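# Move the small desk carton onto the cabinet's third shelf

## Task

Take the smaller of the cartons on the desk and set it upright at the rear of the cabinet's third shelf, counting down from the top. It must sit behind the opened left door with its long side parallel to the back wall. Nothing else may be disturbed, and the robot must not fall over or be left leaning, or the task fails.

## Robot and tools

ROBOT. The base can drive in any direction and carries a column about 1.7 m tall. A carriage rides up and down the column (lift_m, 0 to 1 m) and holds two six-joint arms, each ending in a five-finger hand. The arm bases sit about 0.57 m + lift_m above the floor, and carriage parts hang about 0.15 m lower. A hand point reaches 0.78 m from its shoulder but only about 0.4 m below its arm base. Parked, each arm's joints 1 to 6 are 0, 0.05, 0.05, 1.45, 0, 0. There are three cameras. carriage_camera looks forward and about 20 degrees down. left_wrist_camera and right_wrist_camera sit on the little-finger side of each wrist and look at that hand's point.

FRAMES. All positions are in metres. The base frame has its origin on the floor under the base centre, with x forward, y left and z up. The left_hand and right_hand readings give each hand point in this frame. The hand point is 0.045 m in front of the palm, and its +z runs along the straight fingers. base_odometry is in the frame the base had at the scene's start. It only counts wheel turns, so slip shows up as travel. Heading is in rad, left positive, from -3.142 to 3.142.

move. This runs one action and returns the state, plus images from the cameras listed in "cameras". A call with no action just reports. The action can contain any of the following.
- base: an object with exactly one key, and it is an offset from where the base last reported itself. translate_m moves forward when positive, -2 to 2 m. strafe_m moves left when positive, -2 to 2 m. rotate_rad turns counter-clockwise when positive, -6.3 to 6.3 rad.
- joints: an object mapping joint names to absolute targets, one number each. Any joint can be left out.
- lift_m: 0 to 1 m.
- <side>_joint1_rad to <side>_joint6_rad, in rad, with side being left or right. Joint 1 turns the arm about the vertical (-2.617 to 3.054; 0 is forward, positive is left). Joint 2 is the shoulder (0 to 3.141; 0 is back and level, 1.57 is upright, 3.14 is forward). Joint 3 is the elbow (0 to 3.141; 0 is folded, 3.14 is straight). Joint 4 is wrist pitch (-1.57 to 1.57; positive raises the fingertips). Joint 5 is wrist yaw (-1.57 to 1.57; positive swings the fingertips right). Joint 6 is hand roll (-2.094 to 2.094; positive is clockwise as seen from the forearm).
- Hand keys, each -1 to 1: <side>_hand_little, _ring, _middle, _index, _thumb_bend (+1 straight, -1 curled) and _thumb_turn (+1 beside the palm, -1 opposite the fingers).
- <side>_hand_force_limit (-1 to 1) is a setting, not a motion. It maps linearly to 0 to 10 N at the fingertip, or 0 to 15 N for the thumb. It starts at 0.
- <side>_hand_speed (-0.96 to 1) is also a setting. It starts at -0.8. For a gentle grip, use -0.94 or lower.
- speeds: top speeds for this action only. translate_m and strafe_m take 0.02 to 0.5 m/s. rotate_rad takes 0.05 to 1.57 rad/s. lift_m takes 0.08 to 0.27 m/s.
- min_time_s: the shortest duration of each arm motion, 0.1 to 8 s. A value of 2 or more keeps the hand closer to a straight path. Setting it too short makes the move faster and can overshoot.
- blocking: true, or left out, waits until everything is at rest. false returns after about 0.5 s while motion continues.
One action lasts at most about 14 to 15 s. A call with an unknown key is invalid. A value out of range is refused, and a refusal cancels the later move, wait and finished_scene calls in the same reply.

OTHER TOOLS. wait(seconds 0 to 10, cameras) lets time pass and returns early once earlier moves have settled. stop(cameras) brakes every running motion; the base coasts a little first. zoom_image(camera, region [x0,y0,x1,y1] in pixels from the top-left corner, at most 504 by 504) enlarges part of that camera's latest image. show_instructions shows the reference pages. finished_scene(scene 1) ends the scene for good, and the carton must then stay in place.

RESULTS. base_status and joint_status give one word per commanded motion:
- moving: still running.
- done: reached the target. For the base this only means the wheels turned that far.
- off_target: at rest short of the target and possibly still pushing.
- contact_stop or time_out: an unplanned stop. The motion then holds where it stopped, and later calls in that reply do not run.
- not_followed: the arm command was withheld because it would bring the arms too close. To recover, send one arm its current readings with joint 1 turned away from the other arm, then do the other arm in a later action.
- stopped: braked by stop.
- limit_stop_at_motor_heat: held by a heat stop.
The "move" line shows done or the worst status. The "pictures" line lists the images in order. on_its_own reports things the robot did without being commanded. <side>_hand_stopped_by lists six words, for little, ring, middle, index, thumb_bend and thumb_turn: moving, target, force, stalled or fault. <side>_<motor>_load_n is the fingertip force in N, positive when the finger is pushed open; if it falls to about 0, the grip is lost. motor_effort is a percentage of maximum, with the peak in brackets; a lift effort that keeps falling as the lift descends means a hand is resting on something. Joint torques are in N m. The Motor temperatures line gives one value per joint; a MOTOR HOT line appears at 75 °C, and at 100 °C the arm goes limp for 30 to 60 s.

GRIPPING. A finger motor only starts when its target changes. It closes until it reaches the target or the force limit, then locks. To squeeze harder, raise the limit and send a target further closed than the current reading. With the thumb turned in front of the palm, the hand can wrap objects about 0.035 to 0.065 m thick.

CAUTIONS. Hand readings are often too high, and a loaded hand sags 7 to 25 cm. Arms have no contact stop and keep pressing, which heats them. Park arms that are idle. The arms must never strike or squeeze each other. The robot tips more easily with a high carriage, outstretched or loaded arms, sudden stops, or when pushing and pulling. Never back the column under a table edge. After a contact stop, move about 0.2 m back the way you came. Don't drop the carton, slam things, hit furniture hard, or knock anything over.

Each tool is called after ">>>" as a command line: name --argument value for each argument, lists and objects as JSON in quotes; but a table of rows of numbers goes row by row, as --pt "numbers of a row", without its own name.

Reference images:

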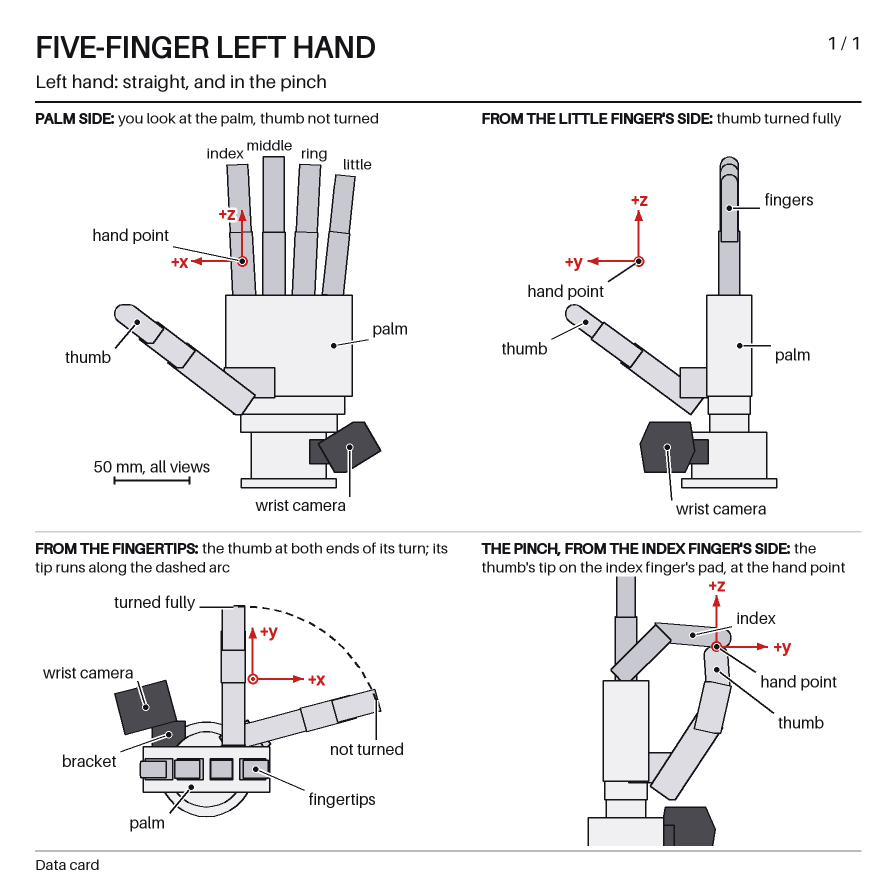

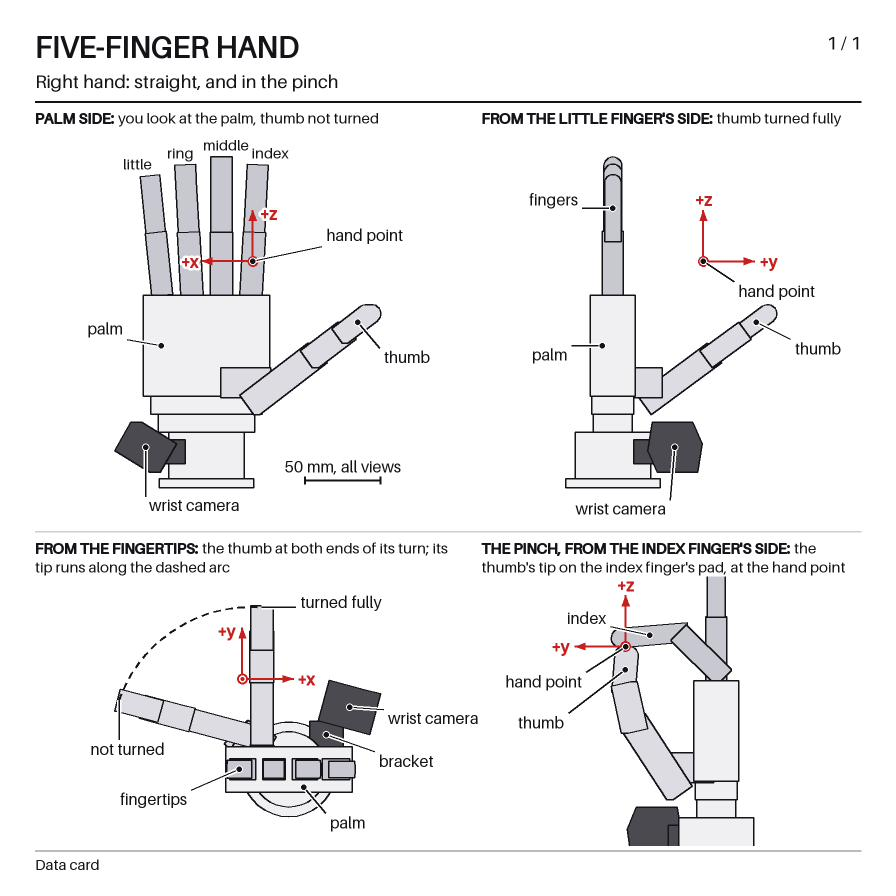

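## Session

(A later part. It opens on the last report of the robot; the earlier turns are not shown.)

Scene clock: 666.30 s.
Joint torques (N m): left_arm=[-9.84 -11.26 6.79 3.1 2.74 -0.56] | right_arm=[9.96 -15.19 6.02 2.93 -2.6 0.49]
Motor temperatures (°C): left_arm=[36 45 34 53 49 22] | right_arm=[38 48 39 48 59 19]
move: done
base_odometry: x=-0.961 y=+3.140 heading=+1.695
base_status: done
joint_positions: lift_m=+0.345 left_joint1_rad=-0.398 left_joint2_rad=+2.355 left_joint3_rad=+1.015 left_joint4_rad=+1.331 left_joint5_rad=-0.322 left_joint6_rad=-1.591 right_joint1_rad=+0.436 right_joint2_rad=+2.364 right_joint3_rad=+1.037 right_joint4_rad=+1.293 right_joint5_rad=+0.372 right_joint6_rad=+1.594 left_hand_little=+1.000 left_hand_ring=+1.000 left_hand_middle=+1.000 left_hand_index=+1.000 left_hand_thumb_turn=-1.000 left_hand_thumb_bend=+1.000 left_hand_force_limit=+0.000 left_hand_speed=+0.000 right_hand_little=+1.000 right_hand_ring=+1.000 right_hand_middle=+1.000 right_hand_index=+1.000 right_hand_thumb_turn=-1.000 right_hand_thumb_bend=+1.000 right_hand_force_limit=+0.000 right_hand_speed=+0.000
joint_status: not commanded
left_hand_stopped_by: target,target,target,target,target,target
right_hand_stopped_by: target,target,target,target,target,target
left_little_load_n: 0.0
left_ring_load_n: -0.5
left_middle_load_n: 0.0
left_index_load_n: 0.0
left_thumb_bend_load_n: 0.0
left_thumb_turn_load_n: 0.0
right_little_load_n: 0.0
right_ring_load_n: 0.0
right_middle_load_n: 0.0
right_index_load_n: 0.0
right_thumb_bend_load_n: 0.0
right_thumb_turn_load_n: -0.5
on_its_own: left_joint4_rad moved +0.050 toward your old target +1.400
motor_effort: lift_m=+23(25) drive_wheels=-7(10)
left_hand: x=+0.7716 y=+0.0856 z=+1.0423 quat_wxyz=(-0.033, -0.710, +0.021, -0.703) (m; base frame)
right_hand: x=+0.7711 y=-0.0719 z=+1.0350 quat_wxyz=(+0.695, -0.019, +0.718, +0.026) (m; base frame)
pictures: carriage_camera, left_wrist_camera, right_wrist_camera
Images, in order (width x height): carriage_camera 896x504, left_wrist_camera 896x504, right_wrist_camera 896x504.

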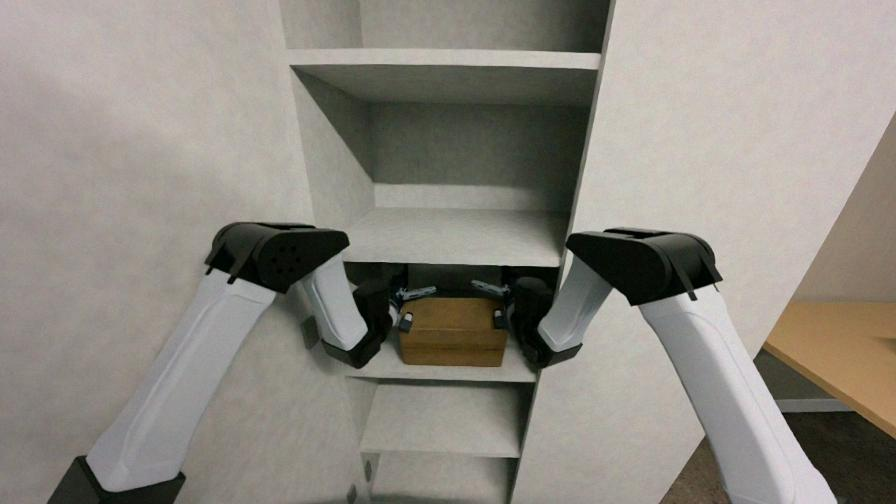

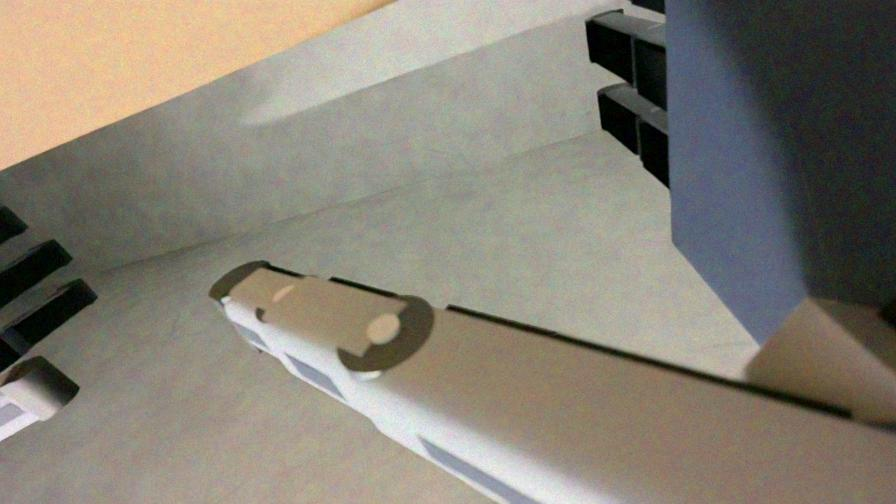

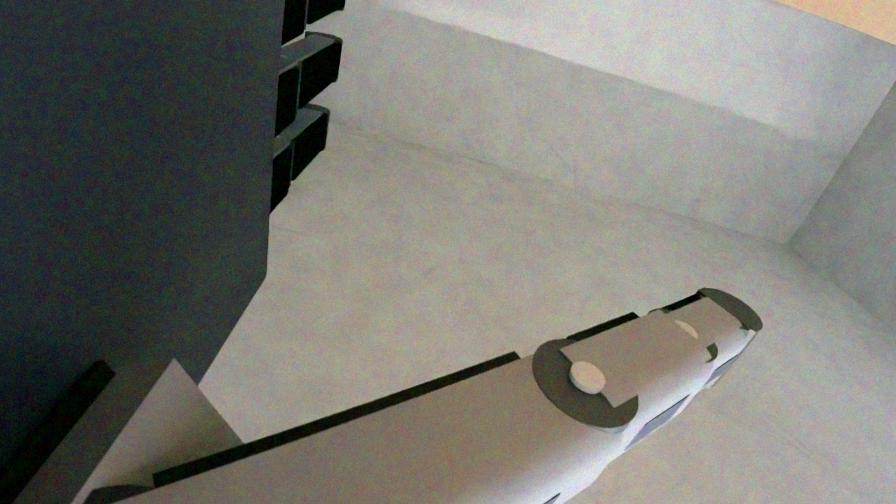

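>>> move --base '{"translate_m": 0.11}' --speeds '{"translate_m": 0.06}' --cameras '["all"]'

>>> zoom_image --camera "carriage_camera" --region '[320, 190, 600, 400]'

Scene clock: 690.73 s.
Joint torques (N m): left_arm=[-9.73 -11.52 6.69 3.06 2.78 -0.57] | right_arm=[10.24 -15.17 6 2.96 -2.6 0.51]
Motor temperatures (°C): left_arm=[37 46 34 56 49 22] | right_arm=[38 51 39 50 61 19]
move: done
base_odometry: x=-0.975 y=+3.250 heading=+1.696
base_status: done
joint_positions: lift_m=+0.345 left_joint1_rad=-0.398 left_joint2_rad=+2.355 left_joint3_rad=+1.015 left_joint4_rad=+1.331 left_joint5_rad=-0.322 left_joint6_rad=-1.591 right_joint1_rad=+0.436 right_joint2_rad=+2.364 right_joint3_rad=+1.037 right_joint4_rad=+1.290 right_joint5_rad=+0.372 right_joint6_rad=+1.593 left_hand_little=+1.000 left_hand_ring=+1.000 left_hand_middle=+1.000 left_hand_index=+1.000 left_hand_thumb_turn=-1.000 left_hand_thumb_bend=+1.000 left_hand_force_limit=+0.000 left_hand_speed=+0.000 right_hand_little=+1.000 right_hand_ring=+1.000 right_hand_middle=+1.000 right_hand_index=+1.000 right_hand_thumb_turn=-1.000 right_hand_thumb_bend=+1.000 right_hand_force_limit=+0.000 right_hand_speed=+0.000
joint_status: not commanded
left_hand_stopped_by: target,target,target,target,target,target
right_hand_stopped_by: target,target,target,target,target,target
left_little_load_n: 0.0
left_ring_load_n: 0.0
left_middle_load_n: 0.0
left_index_load_n: 0.0
left_thumb_bend_load_n: 0.0
left_thumb_turn_load_n: -0.5
right_little_load_n: 0.0
right_ring_load_n: 0.0
right_middle_load_n: 0.0
right_index_load_n: 0.0
right_thumb_bend_load_n: 0.0
right_thumb_turn_load_n: 0.0
motor_effort: lift_m=+24(26) drive_wheels=-7(10)
left_hand: x=+0.7716 y=+0.0856 z=+1.0423 quat_wxyz=(-0.033, -0.710, +0.021, -0.703) (m; base frame)
right_hand: x=+0.7712 y=-0.0718 z=+1.0341 quat_wxyz=(+0.694, -0.020, +0.719, +0.025) (m; base frame)
pictures: carriage_camera, left_wrist_camera, right_wrist_camera
Images, in order (width x height): carriage_camera 896x504, left_wrist_camera 896x504, right_wrist_camera 896x504.

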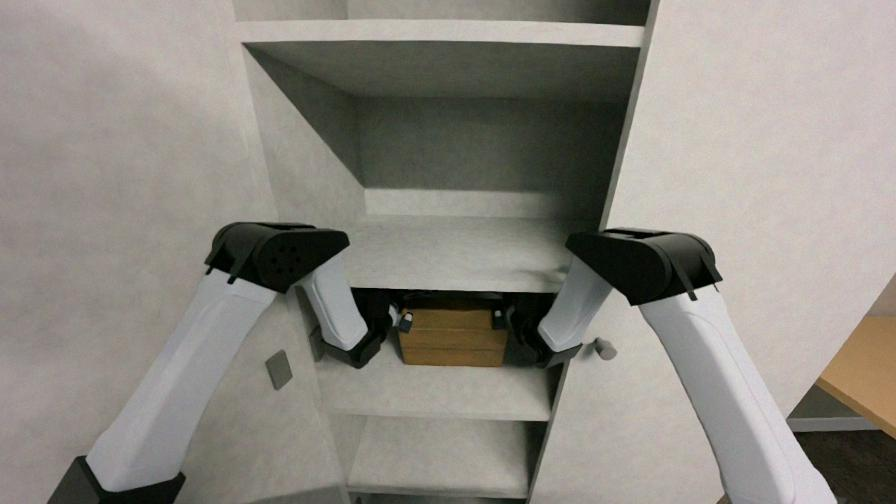

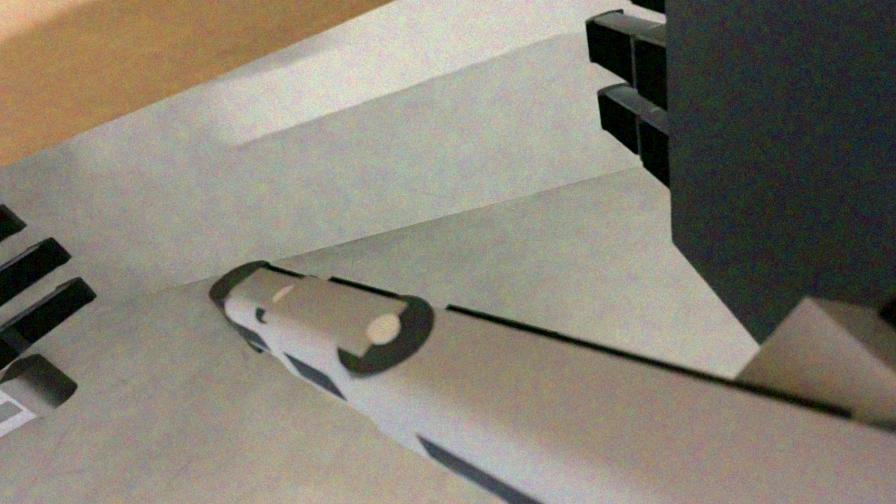

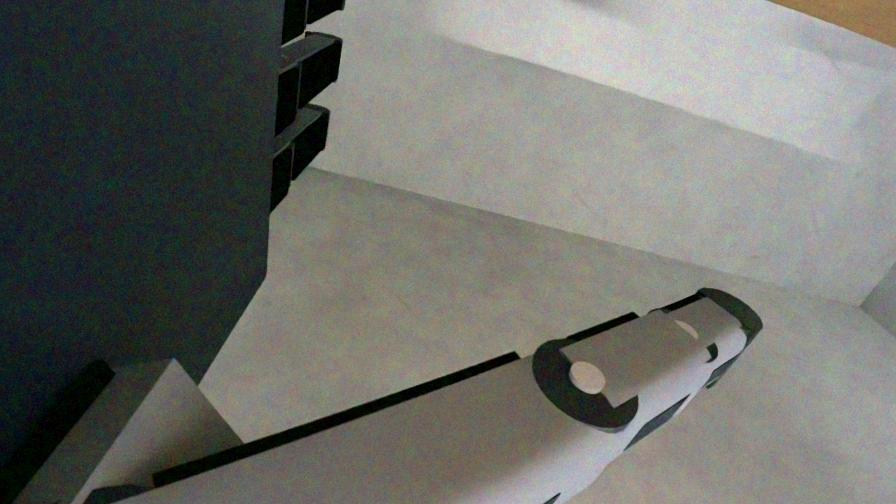

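Scaled by 1.800 from the camera's 896x504 image, which has a finer 1280x720 frame.

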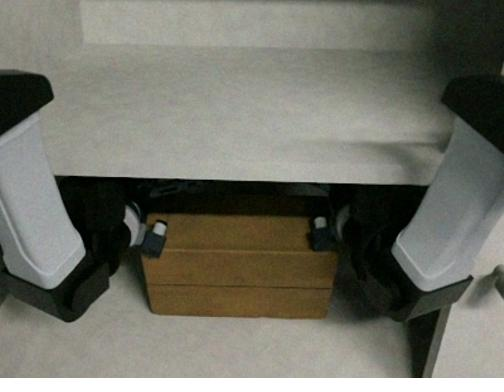

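>>> move --joints '{"lift_m": 0.31}' --speeds '{"lift_m": 0.08}' --cameras '["carriage_camera"]'

>>> zoom_image --camera "carriage_camera" --region '[320, 190, 600, 400]'

Scene clock: 695.43 s.
Joint torques (N m): left_arm=[-9.76 -9.81 6.89 1.7 2.83 -0.45] | right_arm=[9.94 -13.35 6.06 1.88 -2.79 0.51]
Motor temperatures (°C): left_arm=[37 47 34 56 50 22] | right_arm=[38 52 39 50 61 19]
move: done
base_odometry: x=-0.975 y=+3.250 heading=+1.696
base_status: not commanded
joint_positions: lift_m=+0.310 left_joint1_rad=-0.398 left_joint2_rad=+2.338 left_joint3_rad=+1.015 left_joint4_rad=+1.447 left_joint5_rad=-0.325 left_joint6_rad=-1.598 right_joint1_rad=+0.436 right_joint2_rad=+2.346 right_joint3_rad=+1.037 right_joint4_rad=+1.385 right_joint5_rad=+0.391 right_joint6_rad=+1.591 left_hand_little=+1.000 left_hand_ring=+1.000 left_hand_middle=+1.000 left_hand_index=+1.000 left_hand_thumb_turn=-1.000 left_hand_thumb_bend=+1.000 left_hand_force_limit=+0.000 left_hand_speed=+0.000 right_hand_little=+1.000 right_hand_ring=+1.000 right_hand_middle=+1.000 right_hand_index=+1.000 right_hand_thumb_turn=-1.000 right_hand_thumb_bend=+1.000 right_hand_force_limit=+0.000 right_hand_speed=+0.000
joint_status: all done
left_hand_stopped_by: target,target,target,target,target,target
right_hand_stopped_by: target,target,target,target,target,target
left_little_load_n: 0.0
left_ring_load_n: 0.0
left_middle_load_n: 0.0
left_index_load_n: 0.0
left_thumb_bend_load_n: 0.0
left_thumb_turn_load_n: 0.0
right_little_load_n: -0.5
right_ring_load_n: 0.0
right_middle_load_n: -0.5
right_index_load_n: 0.0
right_thumb_bend_load_n: 0.0
right_thumb_turn_load_n: 0.0
on_its_own: right_joint4_rad moved +0.095 to your old target +1.360
motor_effort: lift_m=+21(27) drive_wheels=+3(7)
left_hand: x=+0.7664 y=+0.0885 z=+1.0493 quat_wxyz=(-0.052, -0.664, +0.001, -0.746) (m; base frame)
right_hand: x=+0.7692 y=-0.0769 z=+1.0363 quat_wxyz=(+0.731, +0.002, +0.682, +0.034) (m; base frame)
pictures: carriage_camera
Images, in order (width x height): carriage_camera 896x504.

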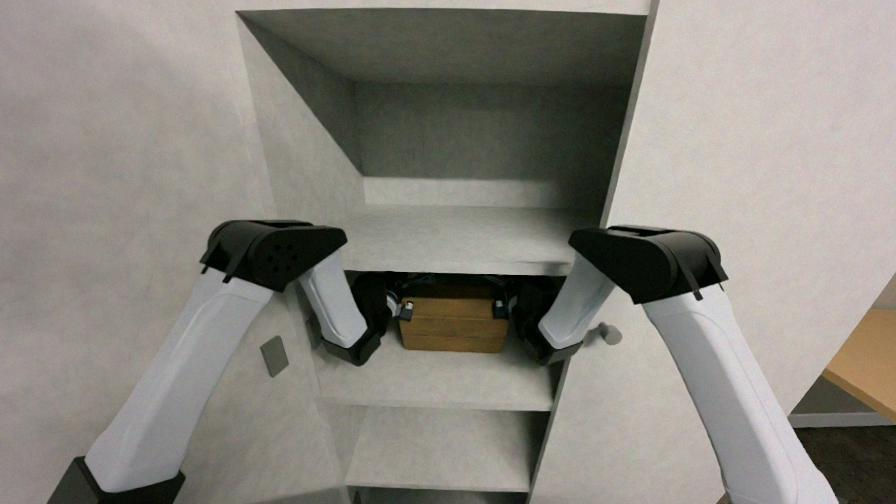

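Scaled by 1.800 from the camera's 896x504 image, which has a finer 1280x720 frame.

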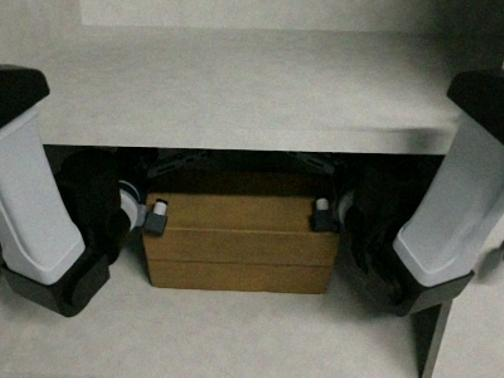

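>>> move --joints '{"left_joint1_rad": -0.46, "right_joint1_rad": 0.50}' --min_time_s 1.0 --cameras '[]'

>>> move --base '{"translate_m": -0.06}' --speeds '{"translate_m": 0.06}' --cameras '["all"]'

>>> zoom_image --camera "carriage_camera" --region '[320, 190, 600, 400]'

Scene clock: 721.60 s.
Joint torques (N m): left_arm=[-6.19 -9.91 6.78 1.75 2.48 -0.37] | right_arm=[6.65 -13.37 6.17 1.92 -2.27 0.4]
Motor temperatures (°C): left_arm=[37 45 34 50 51 22] | right_arm=[39 50 39 46 65 19]
move: off_target
base_odometry: x=-0.975 y=+3.250 heading=+1.696
base_status: not commanded
joint_positions: lift_m=+0.310 left_joint1_rad=-0.382 left_joint2_rad=+2.338 left_joint3_rad=+1.015 left_joint4_rad=+1.446 left_joint5_rad=-0.289 left_joint6_rad=-1.610 right_joint1_rad=+0.417 right_joint2_rad=+2.346 right_joint3_rad=+1.037 right_joint4_rad=+1.384 right_joint5_rad=+0.339 right_joint6_rad=+1.603 left_hand_little=+1.000 left_hand_ring=+1.000 left_hand_middle=+1.000 left_hand_index=+1.000 left_hand_thumb_turn=-1.000 left_hand_thumb_bend=+1.000 left_hand_force_limit=+0.000 left_hand_speed=+0.000 right_hand_little=+1.000 right_hand_ring=+1.000 right_hand_middle=+1.000 right_hand_index=+1.000 right_hand_thumb_turn=-1.000 right_hand_thumb_bend=+1.000 right_hand_force_limit=+0.000 right_hand_speed=+0.000
joint_status: left_joint1_rad off_target (ended at -0.381, target -0.460); right_joint1_rad off_target (ended at +0.417, target +0.500)
left_hand_stopped_by: target,target,target,target,target,target
right_hand_stopped_by: target,target,target,target,target,target
left_little_load_n: 0.0
left_ring_load_n: 0.0
left_middle_load_n: 0.0
left_index_load_n: 0.0
left_thumb_bend_load_n: 0.0
left_thumb_turn_load_n: -0.5
right_little_load_n: 0.0
right_ring_load_n: 0.0
right_middle_load_n: 0.0
right_index_load_n: 0.0
right_thumb_bend_load_n: 0.0
right_thumb_turn_load_n: -0.5
on_its_own: left_joint5_rad moved +0.036 toward your old target -0.050; right_joint5_rad moved -0.052 toward your old target +0.100
motor_effort: lift_m=+21(22) drive_wheels=+3(3)
left_hand: x=+0.7674 y=+0.0911 z=+1.0497 quat_wxyz=(-0.062, -0.664, +0.005, -0.745) (m; base frame)
right_hand: x=+0.7701 y=-0.0781 z=+1.0367 quat_wxyz=(+0.730, -0.007, +0.682, +0.049) (m; base frame)
pictures: none
No camera images: "cameras" was empty.

Scene clock: 723.13 s.
Joint torques (N m): left_arm=[-6.68 -9.95 6.61 1.58 2.42 -0.41] | right_arm=[6.97 -13.39 6.12 1.69 -2.19 0.45]
Motor temperatures (°C): left_arm=[36 45 34 49 50 22] | right_arm=[38 50 39 46 64 19]
move: done
base_odometry: x=-0.967 y=+3.190 heading=+1.695
base_status: done
joint_positions: lift_m=+0.310 left_joint1_rad=-0.378 left_joint2_rad=+2.338 left_joint3_rad=+1.015 left_joint4_rad=+1.461 left_joint5_rad=-0.280 left_joint6_rad=-1.603 right_joint1_rad=+0.414 right_joint2_rad=+2.346 right_joint3_rad=+1.037 right_joint4_rad=+1.406 right_joint5_rad=+0.327 right_joint6_rad=+1.603 left_hand_little=+1.000 left_hand_ring=+1.000 left_hand_middle=+1.000 left_hand_index=+1.000 left_hand_thumb_turn=-1.000 left_hand_thumb_bend=+1.000 left_hand_force_limit=+0.000 left_hand_speed=+0.000 right_hand_little=+1.000 right_hand_ring=+1.000 right_hand_middle=+1.000 right_hand_index=+1.000 right_hand_thumb_turn=-1.000 right_hand_thumb_bend=+1.000 right_hand_force_limit=+0.000 right_hand_speed=+0.000
joint_status: not commanded
left_hand_stopped_by: target,target,target,target,target,target
right_hand_stopped_by: target,target,target,target,target,target
left_little_load_n: 0.0
left_ring_load_n: 0.0
left_middle_load_n: 0.0
left_index_load_n: 0.0
left_thumb_bend_load_n: 0.0
left_thumb_turn_load_n: -0.5
right_little_load_n: 0.0
right_ring_load_n: 0.0
right_middle_load_n: 0.0
right_index_load_n: 0.0
right_thumb_bend_load_n: 0.0
right_thumb_turn_load_n: 0.0
motor_effort: lift_m=+21(23) drive_wheels=+2(11)
left_hand: x=+0.7666 y=+0.0916 z=+1.0532 quat_wxyz=(-0.062, -0.659, +0.008, -0.750) (m; base frame)
right_hand: x=+0.7687 y=-0.0777 z=+1.0429 quat_wxyz=(+0.737, -0.007, +0.674, +0.055) (m; base frame)
pictures: carriage_camera, left_wrist_camera, right_wrist_camera
Images, in order (width x height): carriage_camera 896x504, left_wrist_camera 896x504, right_wrist_camera 896x504.

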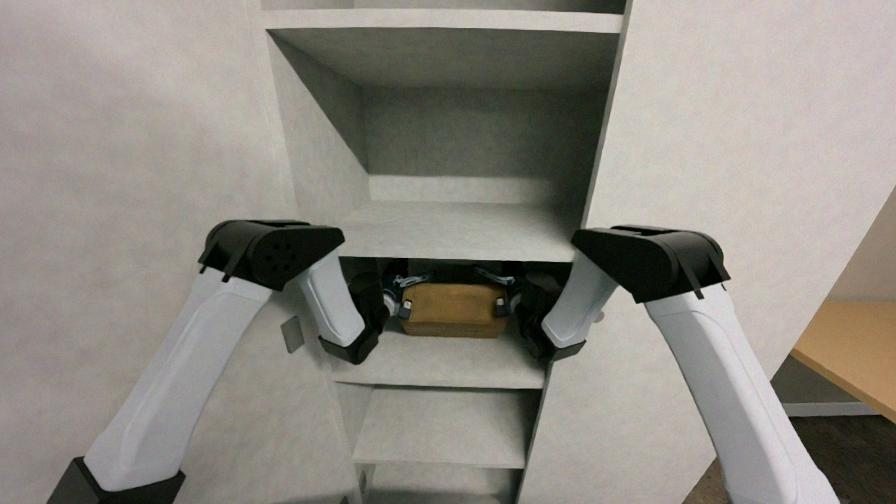

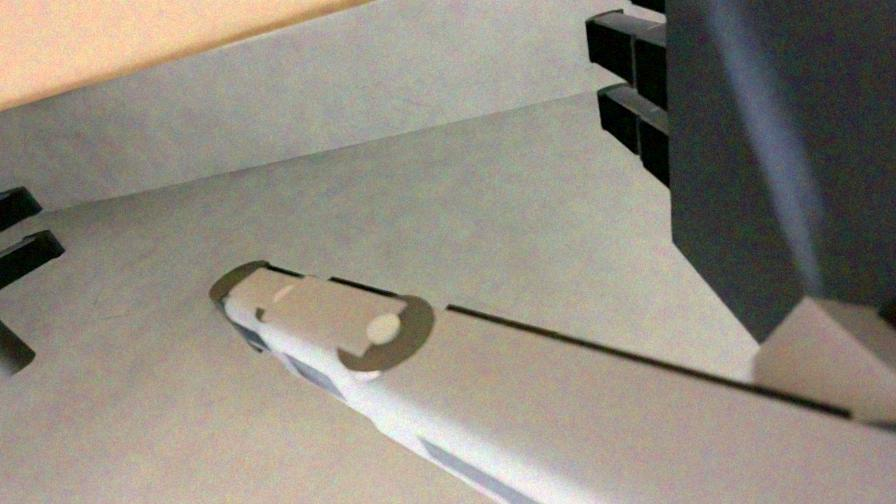

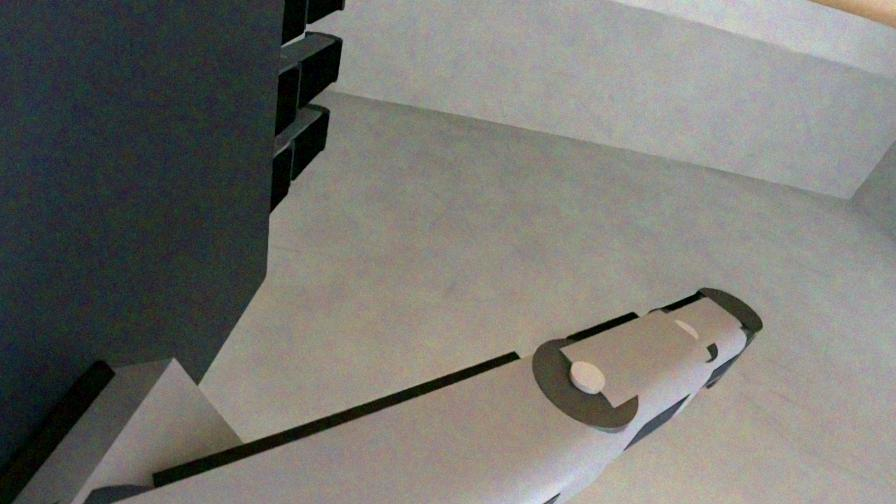

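Scaled by 1.800 from the camera's 896x504 image, which has a finer 1280x720 frame.

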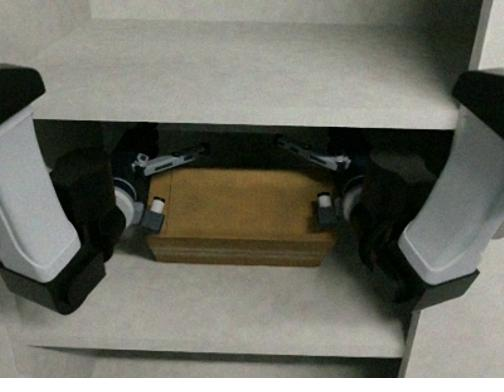

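>>> move --cameras '["carriage_camera"]'

Scene clock: 735.90 s.
Joint torques (N m): left_arm=[-6.39 -9.94 6.76 1.58 2.33 -0.44] | right_arm=[6.78 -13.49 6.12 1.67 -2.18 0.42]
Motor temperatures (°C): left_arm=[35 45 34 47 49 22] | right_arm=[37 50 39 45 63 19]
base_odometry: x=-0.967 y=+3.190 heading=+1.695
base_status: done
joint_positions: lift_m=+0.310 left_joint1_rad=-0.378 left_joint2_rad=+2.338 left_joint3_rad=+1.015 left_joint4_rad=+1.461 left_joint5_rad=-0.280 left_joint6_rad=-1.603 right_joint1_rad=+0.414 right_joint2_rad=+2.346 right_joint3_rad=+1.037 right_joint4_rad=+1.406 right_joint5_rad=+0.327 right_joint6_rad=+1.603 left_hand_little=+1.000 left_hand_ring=+1.000 left_hand_middle=+1.000 left_hand_index=+1.000 left_hand_thumb_turn=-1.000 left_hand_thumb_bend=+1.000 left_hand_force_limit=+0.000 left_hand_speed=+0.000 right_hand_little=+1.000 right_hand_ring=+1.000 right_hand_middle=+1.000 right_hand_index=+1.000 right_hand_thumb_turn=-1.000 right_hand_thumb_bend=+1.000 right_hand_force_limit=+0.000 right_hand_speed=+0.000
joint_status: not commanded
left_hand_stopped_by: target,target,target,target,target,target
right_hand_stopped_by: target,target,target,target,target,target
left_little_load_n: 0.0
left_ring_load_n: 0.0
left_middle_load_n: 0.0
left_index_load_n: 0.0
left_thumb_bend_load_n: 0.0
left_thumb_turn_load_n: 0.0
right_little_load_n: 0.0
right_ring_load_n: 0.0
right_middle_load_n: 0.0
right_index_load_n: 0.0
right_thumb_bend_load_n: 0.0
right_thumb_turn_load_n: 0.0
motor_effort: lift_m=+20(23) drive_wheels=+2(11)
left_hand: x=+0.7666 y=+0.0916 z=+1.0532 quat_wxyz=(-0.062, -0.659, +0.008, -0.750) (m; base frame)
right_hand: x=+0.7687 y=-0.0777 z=+1.0429 quat_wxyz=(+0.737, -0.007, +0.674, +0.055) (m; base frame)
pictures: carriage_camera
Images, in order (width x height): carriage_camera 896x504.

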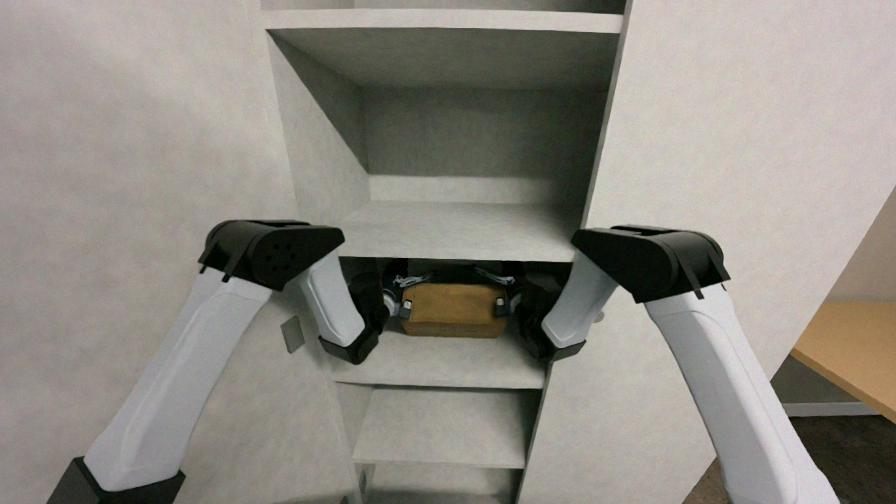

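>>> move --base '{"translate_m": -0.045}' --joints '{"lift_m": 0.303}' --speeds '{"translate_m": 0.05}' --cameras '["carriage_camera"]'

>>> zoom_image --camera "carriage_camera" --region '[300, 210, 600, 400]'

Scene clock: 742.83 s.
Joint torques (N m): left_arm=[-6.52 -10.02 6.74 1.78 2.33 -0.41] | right_arm=[6.8 -13.18 6.06 1.8 -2.16 0.42]
Motor temperatures (°C): left_arm=[34 44 34 46 49 22] | right_arm=[37 50 39 44 62 19]
move: done
base_odometry: x=-0.961 y=+3.145 heading=+1.694
base_status: done
joint_positions: lift_m=+0.303 left_joint1_rad=-0.376 left_joint2_rad=+2.338 left_joint3_rad=+1.017 left_joint4_rad=+1.446 left_joint5_rad=-0.279 left_joint6_rad=-1.603 right_joint1_rad=+0.414 right_joint2_rad=+2.344 right_joint3_rad=+1.037 right_joint4_rad=+1.395 right_joint5_rad=+0.325 right_joint6_rad=+1.603 left_hand_little=+1.000 left_hand_ring=+1.000 left_hand_middle=+1.000 left_hand_index=+1.000 left_hand_thumb_turn=-1.000 left_hand_thumb_bend=+1.000 left_hand_force_limit=+0.000 left_hand_speed=+0.000 right_hand_little=+1.000 right_hand_ring=+1.000 right_hand_middle=+1.000 right_hand_index=+1.000 right_hand_thumb_turn=-1.000 right_hand_thumb_bend=+1.000 right_hand_force_limit=+0.000 right_hand_speed=+0.000
joint_status: all done
left_hand_stopped_by: target,target,target,target,target,target
right_hand_stopped_by: target,target,target,target,target,target
left_little_load_n: -0.5
left_ring_load_n: 0.0
left_middle_load_n: 0.0
left_index_load_n: 0.0
left_thumb_bend_load_n: 0.0
left_thumb_turn_load_n: 0.0
right_little_load_n: 0.0
right_ring_load_n: 0.0
right_middle_load_n: 0.0
right_index_load_n: 0.0
right_thumb_bend_load_n: 0.0
right_thumb_turn_load_n: -0.5
motor_effort: lift_m=+21(24) drive_wheels=-7(11)
left_hand: x=+0.7682 y=+0.0918 z=+1.0435 quat_wxyz=(-0.061, -0.663, +0.009, -0.746) (m; base frame)
right_hand: x=+0.7690 y=-0.0770 z=+1.0338 quat_wxyz=(+0.734, -0.009, +0.677, +0.055) (m; base frame)
pictures: carriage_camera
Images, in order (width x height): carriage_camera 896x504.

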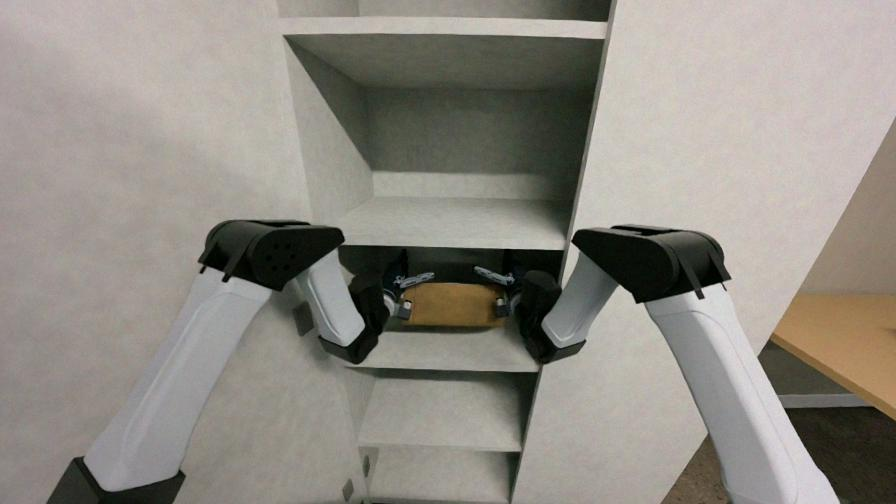

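Scaled by 1.680 from the camera's 896x504 image, which has a finer 1280x720 frame.

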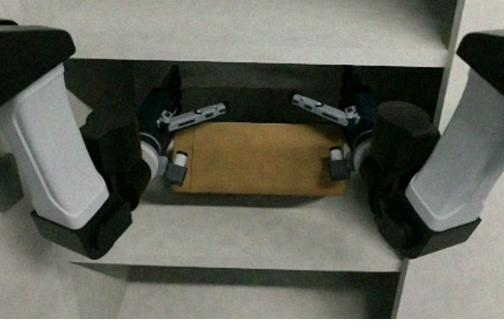

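>>> move --base '{"translate_m": -0.04}' --joints '{"lift_m": 0.284}' --speeds '{"translate_m": 0.05, "lift_m": 0.08}' --cameras '["carriage_camera"]'

>>> zoom_image --camera "carriage_camera" --region '[300, 210, 600, 400]'

Scene clock: 747.73 s.
Joint torques (N m): left_arm=[-6.82 -9.83 6.67 2.59 2.31 -0.43] | right_arm=[6.93 -12.93 6.11 2.67 -2.05 0.45]
Motor temperatures (°C): left_arm=[34 44 34 46 49 22] | right_arm=[36 51 39 44 62 19]
move: done
base_odometry: x=-0.957 y=+3.106 heading=+1.694
base_status: done
joint_positions: lift_m=+0.284 left_joint1_rad=-0.376 left_joint2_rad=+2.338 left_joint3_rad=+1.017 left_joint4_rad=+1.376 left_joint5_rad=-0.276 left_joint6_rad=-1.602 right_joint1_rad=+0.414 right_joint2_rad=+2.341 right_joint3_rad=+1.037 right_joint4_rad=+1.316 right_joint5_rad=+0.316 right_joint6_rad=+1.603 left_hand_little=+1.000 left_hand_ring=+1.000 left_hand_middle=+1.000 left_hand_index=+1.000 left_hand_thumb_turn=-1.000 left_hand_thumb_bend=+1.000 left_hand_force_limit=+0.000 left_hand_speed=+0.000 right_hand_little=+1.000 right_hand_ring=+1.000 right_hand_middle=+1.000 right_hand_index=+1.000 right_hand_thumb_turn=-1.000 right_hand_thumb_bend=+1.000 right_hand_force_limit=+0.000 right_hand_speed=+0.000
joint_status: all done
left_hand_stopped_by: target,target,target,target,target,target
right_hand_stopped_by: target,target,target,target,target,target
left_little_load_n: 0.0
left_ring_load_n: 0.0
left_middle_load_n: 0.0
left_index_load_n: 0.0
left_thumb_bend_load_n: 0.0
left_thumb_turn_load_n: 0.0
right_little_load_n: 0.0
right_ring_load_n: 0.5
right_middle_load_n: 0.0
right_index_load_n: 0.0
right_thumb_bend_load_n: 0.0
right_thumb_turn_load_n: -0.5
on_its_own: left_joint4_rad moved -0.071 to your old target +1.400
motor_effort: lift_m=+22(25) drive_wheels=-3(12)
left_hand: x=+0.7719 y=+0.0901 z=+1.0054 quat_wxyz=(-0.053, -0.688, +0.018, -0.724) (m; base frame)
right_hand: x=+0.7717 y=-0.0739 z=+0.9944 quat_wxyz=(+0.709, -0.022, +0.703, +0.048) (m; base frame)
pictures: carriage_camera
Images, in order (width x height): carriage_camera 896x504.

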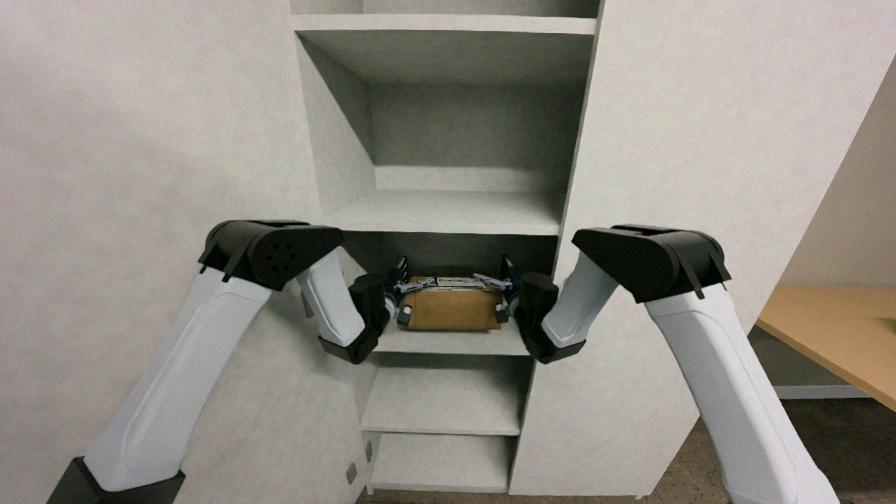

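Scaled by 1.680 from the camera's 896x504 image, which has a finer 1280x720 frame.

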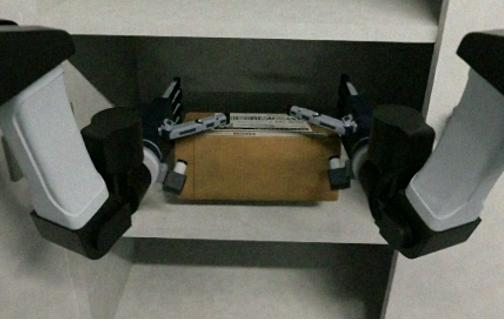

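>>> zoom_image --camera "carriage_camera" --region '[380, 250, 530, 360]'

>>> move --cameras '["left_wrist_camera", "right_wrist_camera"]'

Scaled by 3.360 from the camera's 896x504 image, which has a finer 1280x720 frame.

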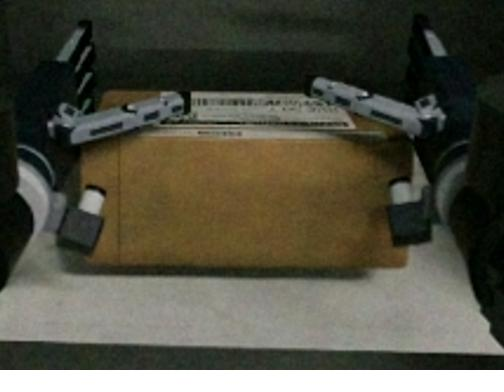

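Scene clock: 756.13 s.
Joint torques (N m): left_arm=[-6.8 -9.89 6.63 2.52 2.32 -0.44] | right_arm=[6.9 -12.89 6.13 2.69 -2.08 0.43]
Motor temperatures (°C): left_arm=[34 44 35 48 49 22] | right_arm=[36 51 39 46 61 19]
base_odometry: x=-0.957 y=+3.106 heading=+1.694
base_status: done
joint_positions: lift_m=+0.284 left_joint1_rad=-0.376 left_joint2_rad=+2.338 left_joint3_rad=+1.017 left_joint4_rad=+1.376 left_joint5_rad=-0.276 left_joint6_rad=-1.602 right_joint1_rad=+0.414 right_joint2_rad=+2.341 right_joint3_rad=+1.037 right_joint4_rad=+1.316 right_joint5_rad=+0.316 right_joint6_rad=+1.603 left_hand_little=+1.000 left_hand_ring=+1.000 left_hand_middle=+1.000 left_hand_index=+1.000 left_hand_thumb_turn=-1.000 left_hand_thumb_bend=+1.000 left_hand_force_limit=+0.000 left_hand_speed=+0.000 right_hand_little=+1.000 right_hand_ring=+1.000 right_hand_middle=+1.000 right_hand_index=+1.000 right_hand_thumb_turn=-1.000 right_hand_thumb_bend=+1.000 right_hand_force_limit=+0.000 right_hand_speed=+0.000
joint_status: all done
left_hand_stopped_by: target,target,target,target,target,target
right_hand_stopped_by: target,target,target,target,target,target
left_little_load_n: 0.0
left_ring_load_n: 0.0
left_middle_load_n: 0.0
left_index_load_n: 0.5
left_thumb_bend_load_n: 0.0
left_thumb_turn_load_n: 0.0
right_little_load_n: 0.0
right_ring_load_n: 0.0
right_middle_load_n: 0.0
right_index_load_n: 0.0
right_thumb_bend_load_n: 0.0
right_thumb_turn_load_n: 0.0
motor_effort: lift_m=+22(25) drive_wheels=-3(12)
left_hand: x=+0.7719 y=+0.0901 z=+1.0054 quat_wxyz=(-0.053, -0.688, +0.018, -0.724) (m; base frame)
right_hand: x=+0.7717 y=-0.0739 z=+0.9944 quat_wxyz=(+0.709, -0.022, +0.703, +0.048) (m; base frame)
pictures: left_wrist_camera, right_wrist_camera
Images, in order (width x height): left_wrist_camera 896x504, right_wrist_camera 896x504.

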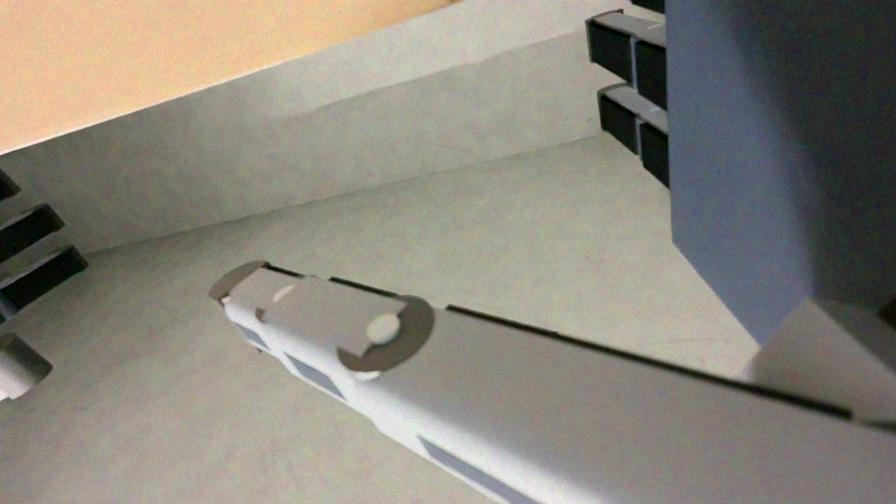

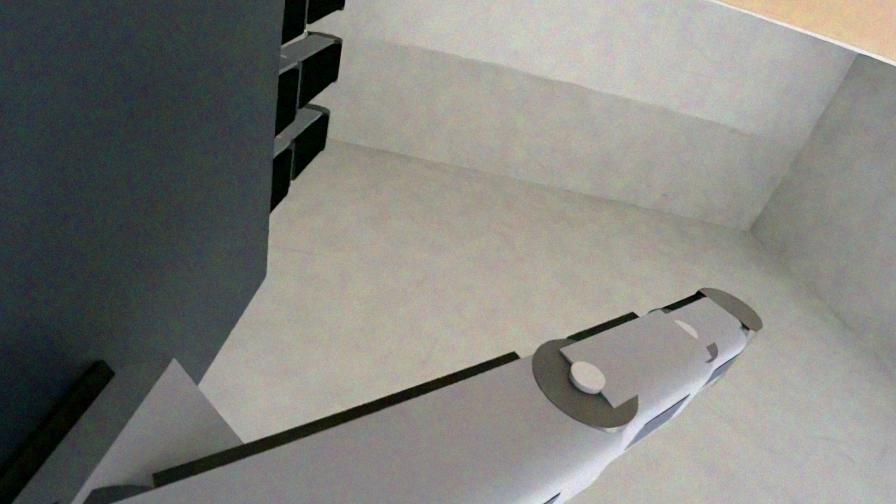

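>>> move --base '{"translate_m": -0.02}' --joints '{"lift_m": 0.258}' --speeds '{"translate_m": 0.05, "lift_m": 0.08}' --cameras '["carriage_camera"]'

>>> zoom_image --camera "carriage_camera" --region '[380, 230, 530, 340]'

Scene clock: 768.57 s.
Joint torques (N m): left_arm=[-6.75 -10.03 6.71 2.47 2.37 -0.43] | right_arm=[6.9 -12.83 6.23 2.75 -2.04 0.42]
Motor temperatures (°C): left_arm=[33 44 35 50 49 22] | right_arm=[35 51 39 47 61 19]
move: done
base_odometry: x=-0.954 y=+3.086 heading=+1.695
base_status: done
joint_positions: lift_m=+0.258 left_joint1_rad=-0.376 left_joint2_rad=+2.338 left_joint3_rad=+1.017 left_joint4_rad=+1.379 left_joint5_rad=-0.276 left_joint6_rad=-1.600 right_joint1_rad=+0.414 right_joint2_rad=+2.341 right_joint3_rad=+1.037 right_joint4_rad=+1.313 right_joint5_rad=+0.314 right_joint6_rad=+1.603 left_hand_little=+1.000 left_hand_ring=+1.000 left_hand_middle=+1.000 left_hand_index=+1.000 left_hand_thumb_turn=-1.000 left_hand_thumb_bend=+1.000 left_hand_force_limit=+0.000 left_hand_speed=+0.000 right_hand_little=+1.000 right_hand_ring=+1.000 right_hand_middle=+1.000 right_hand_index=+1.000 right_hand_thumb_turn=-1.000 right_hand_thumb_bend=+1.000 right_hand_force_limit=+0.000 right_hand_speed=+0.000
joint_status: all done
left_hand_stopped_by: target,target,target,target,target,target
right_hand_stopped_by: target,target,target,target,target,target
left_little_load_n: 0.5
left_ring_load_n: 0.0
left_middle_load_n: 0.0
left_index_load_n: 0.0
left_thumb_bend_load_n: 0.0
left_thumb_turn_load_n: -0.5
right_little_load_n: 0.0
right_ring_load_n: 0.0
right_middle_load_n: 0.0
right_index_load_n: 0.0
right_thumb_bend_load_n: 0.0
right_thumb_turn_load_n: -0.5
motor_effort: lift_m=+24(24) drive_wheels=+2(6)
left_hand: x=+0.7718 y=+0.0902 z=+0.9800 quat_wxyz=(-0.052, -0.687, +0.018, -0.725) (m; base frame)
right_hand: x=+0.7716 y=-0.0734 z=+0.9675 quat_wxyz=(+0.708, -0.023, +0.704, +0.048) (m; base frame)
pictures: carriage_camera
Images, in order (width x height): carriage_camera 896x504.

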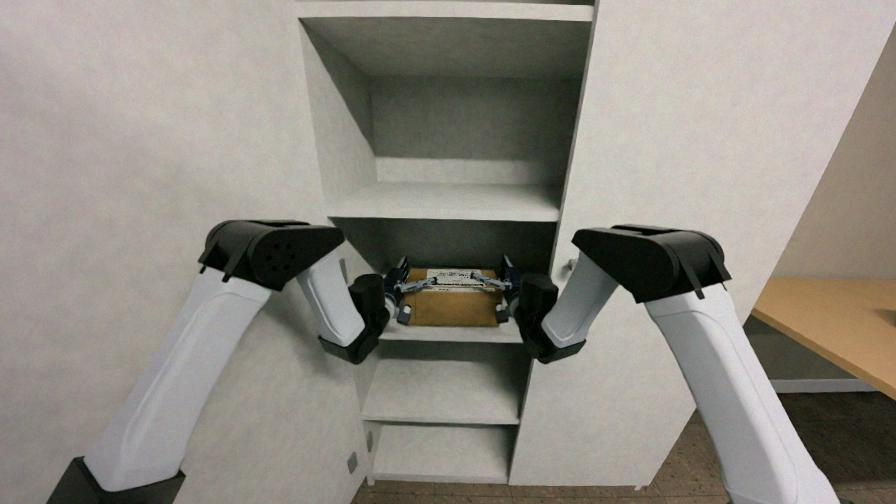

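Scaled by 3.360 from the camera's 896x504 image, which has a finer 1280x720 frame.

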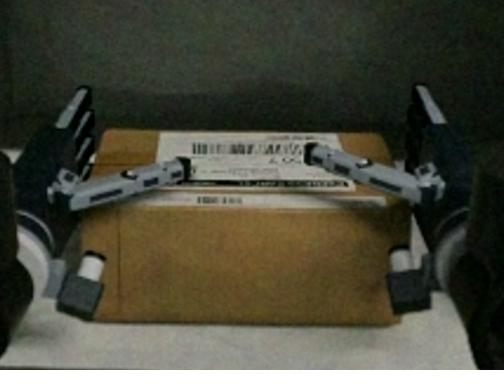

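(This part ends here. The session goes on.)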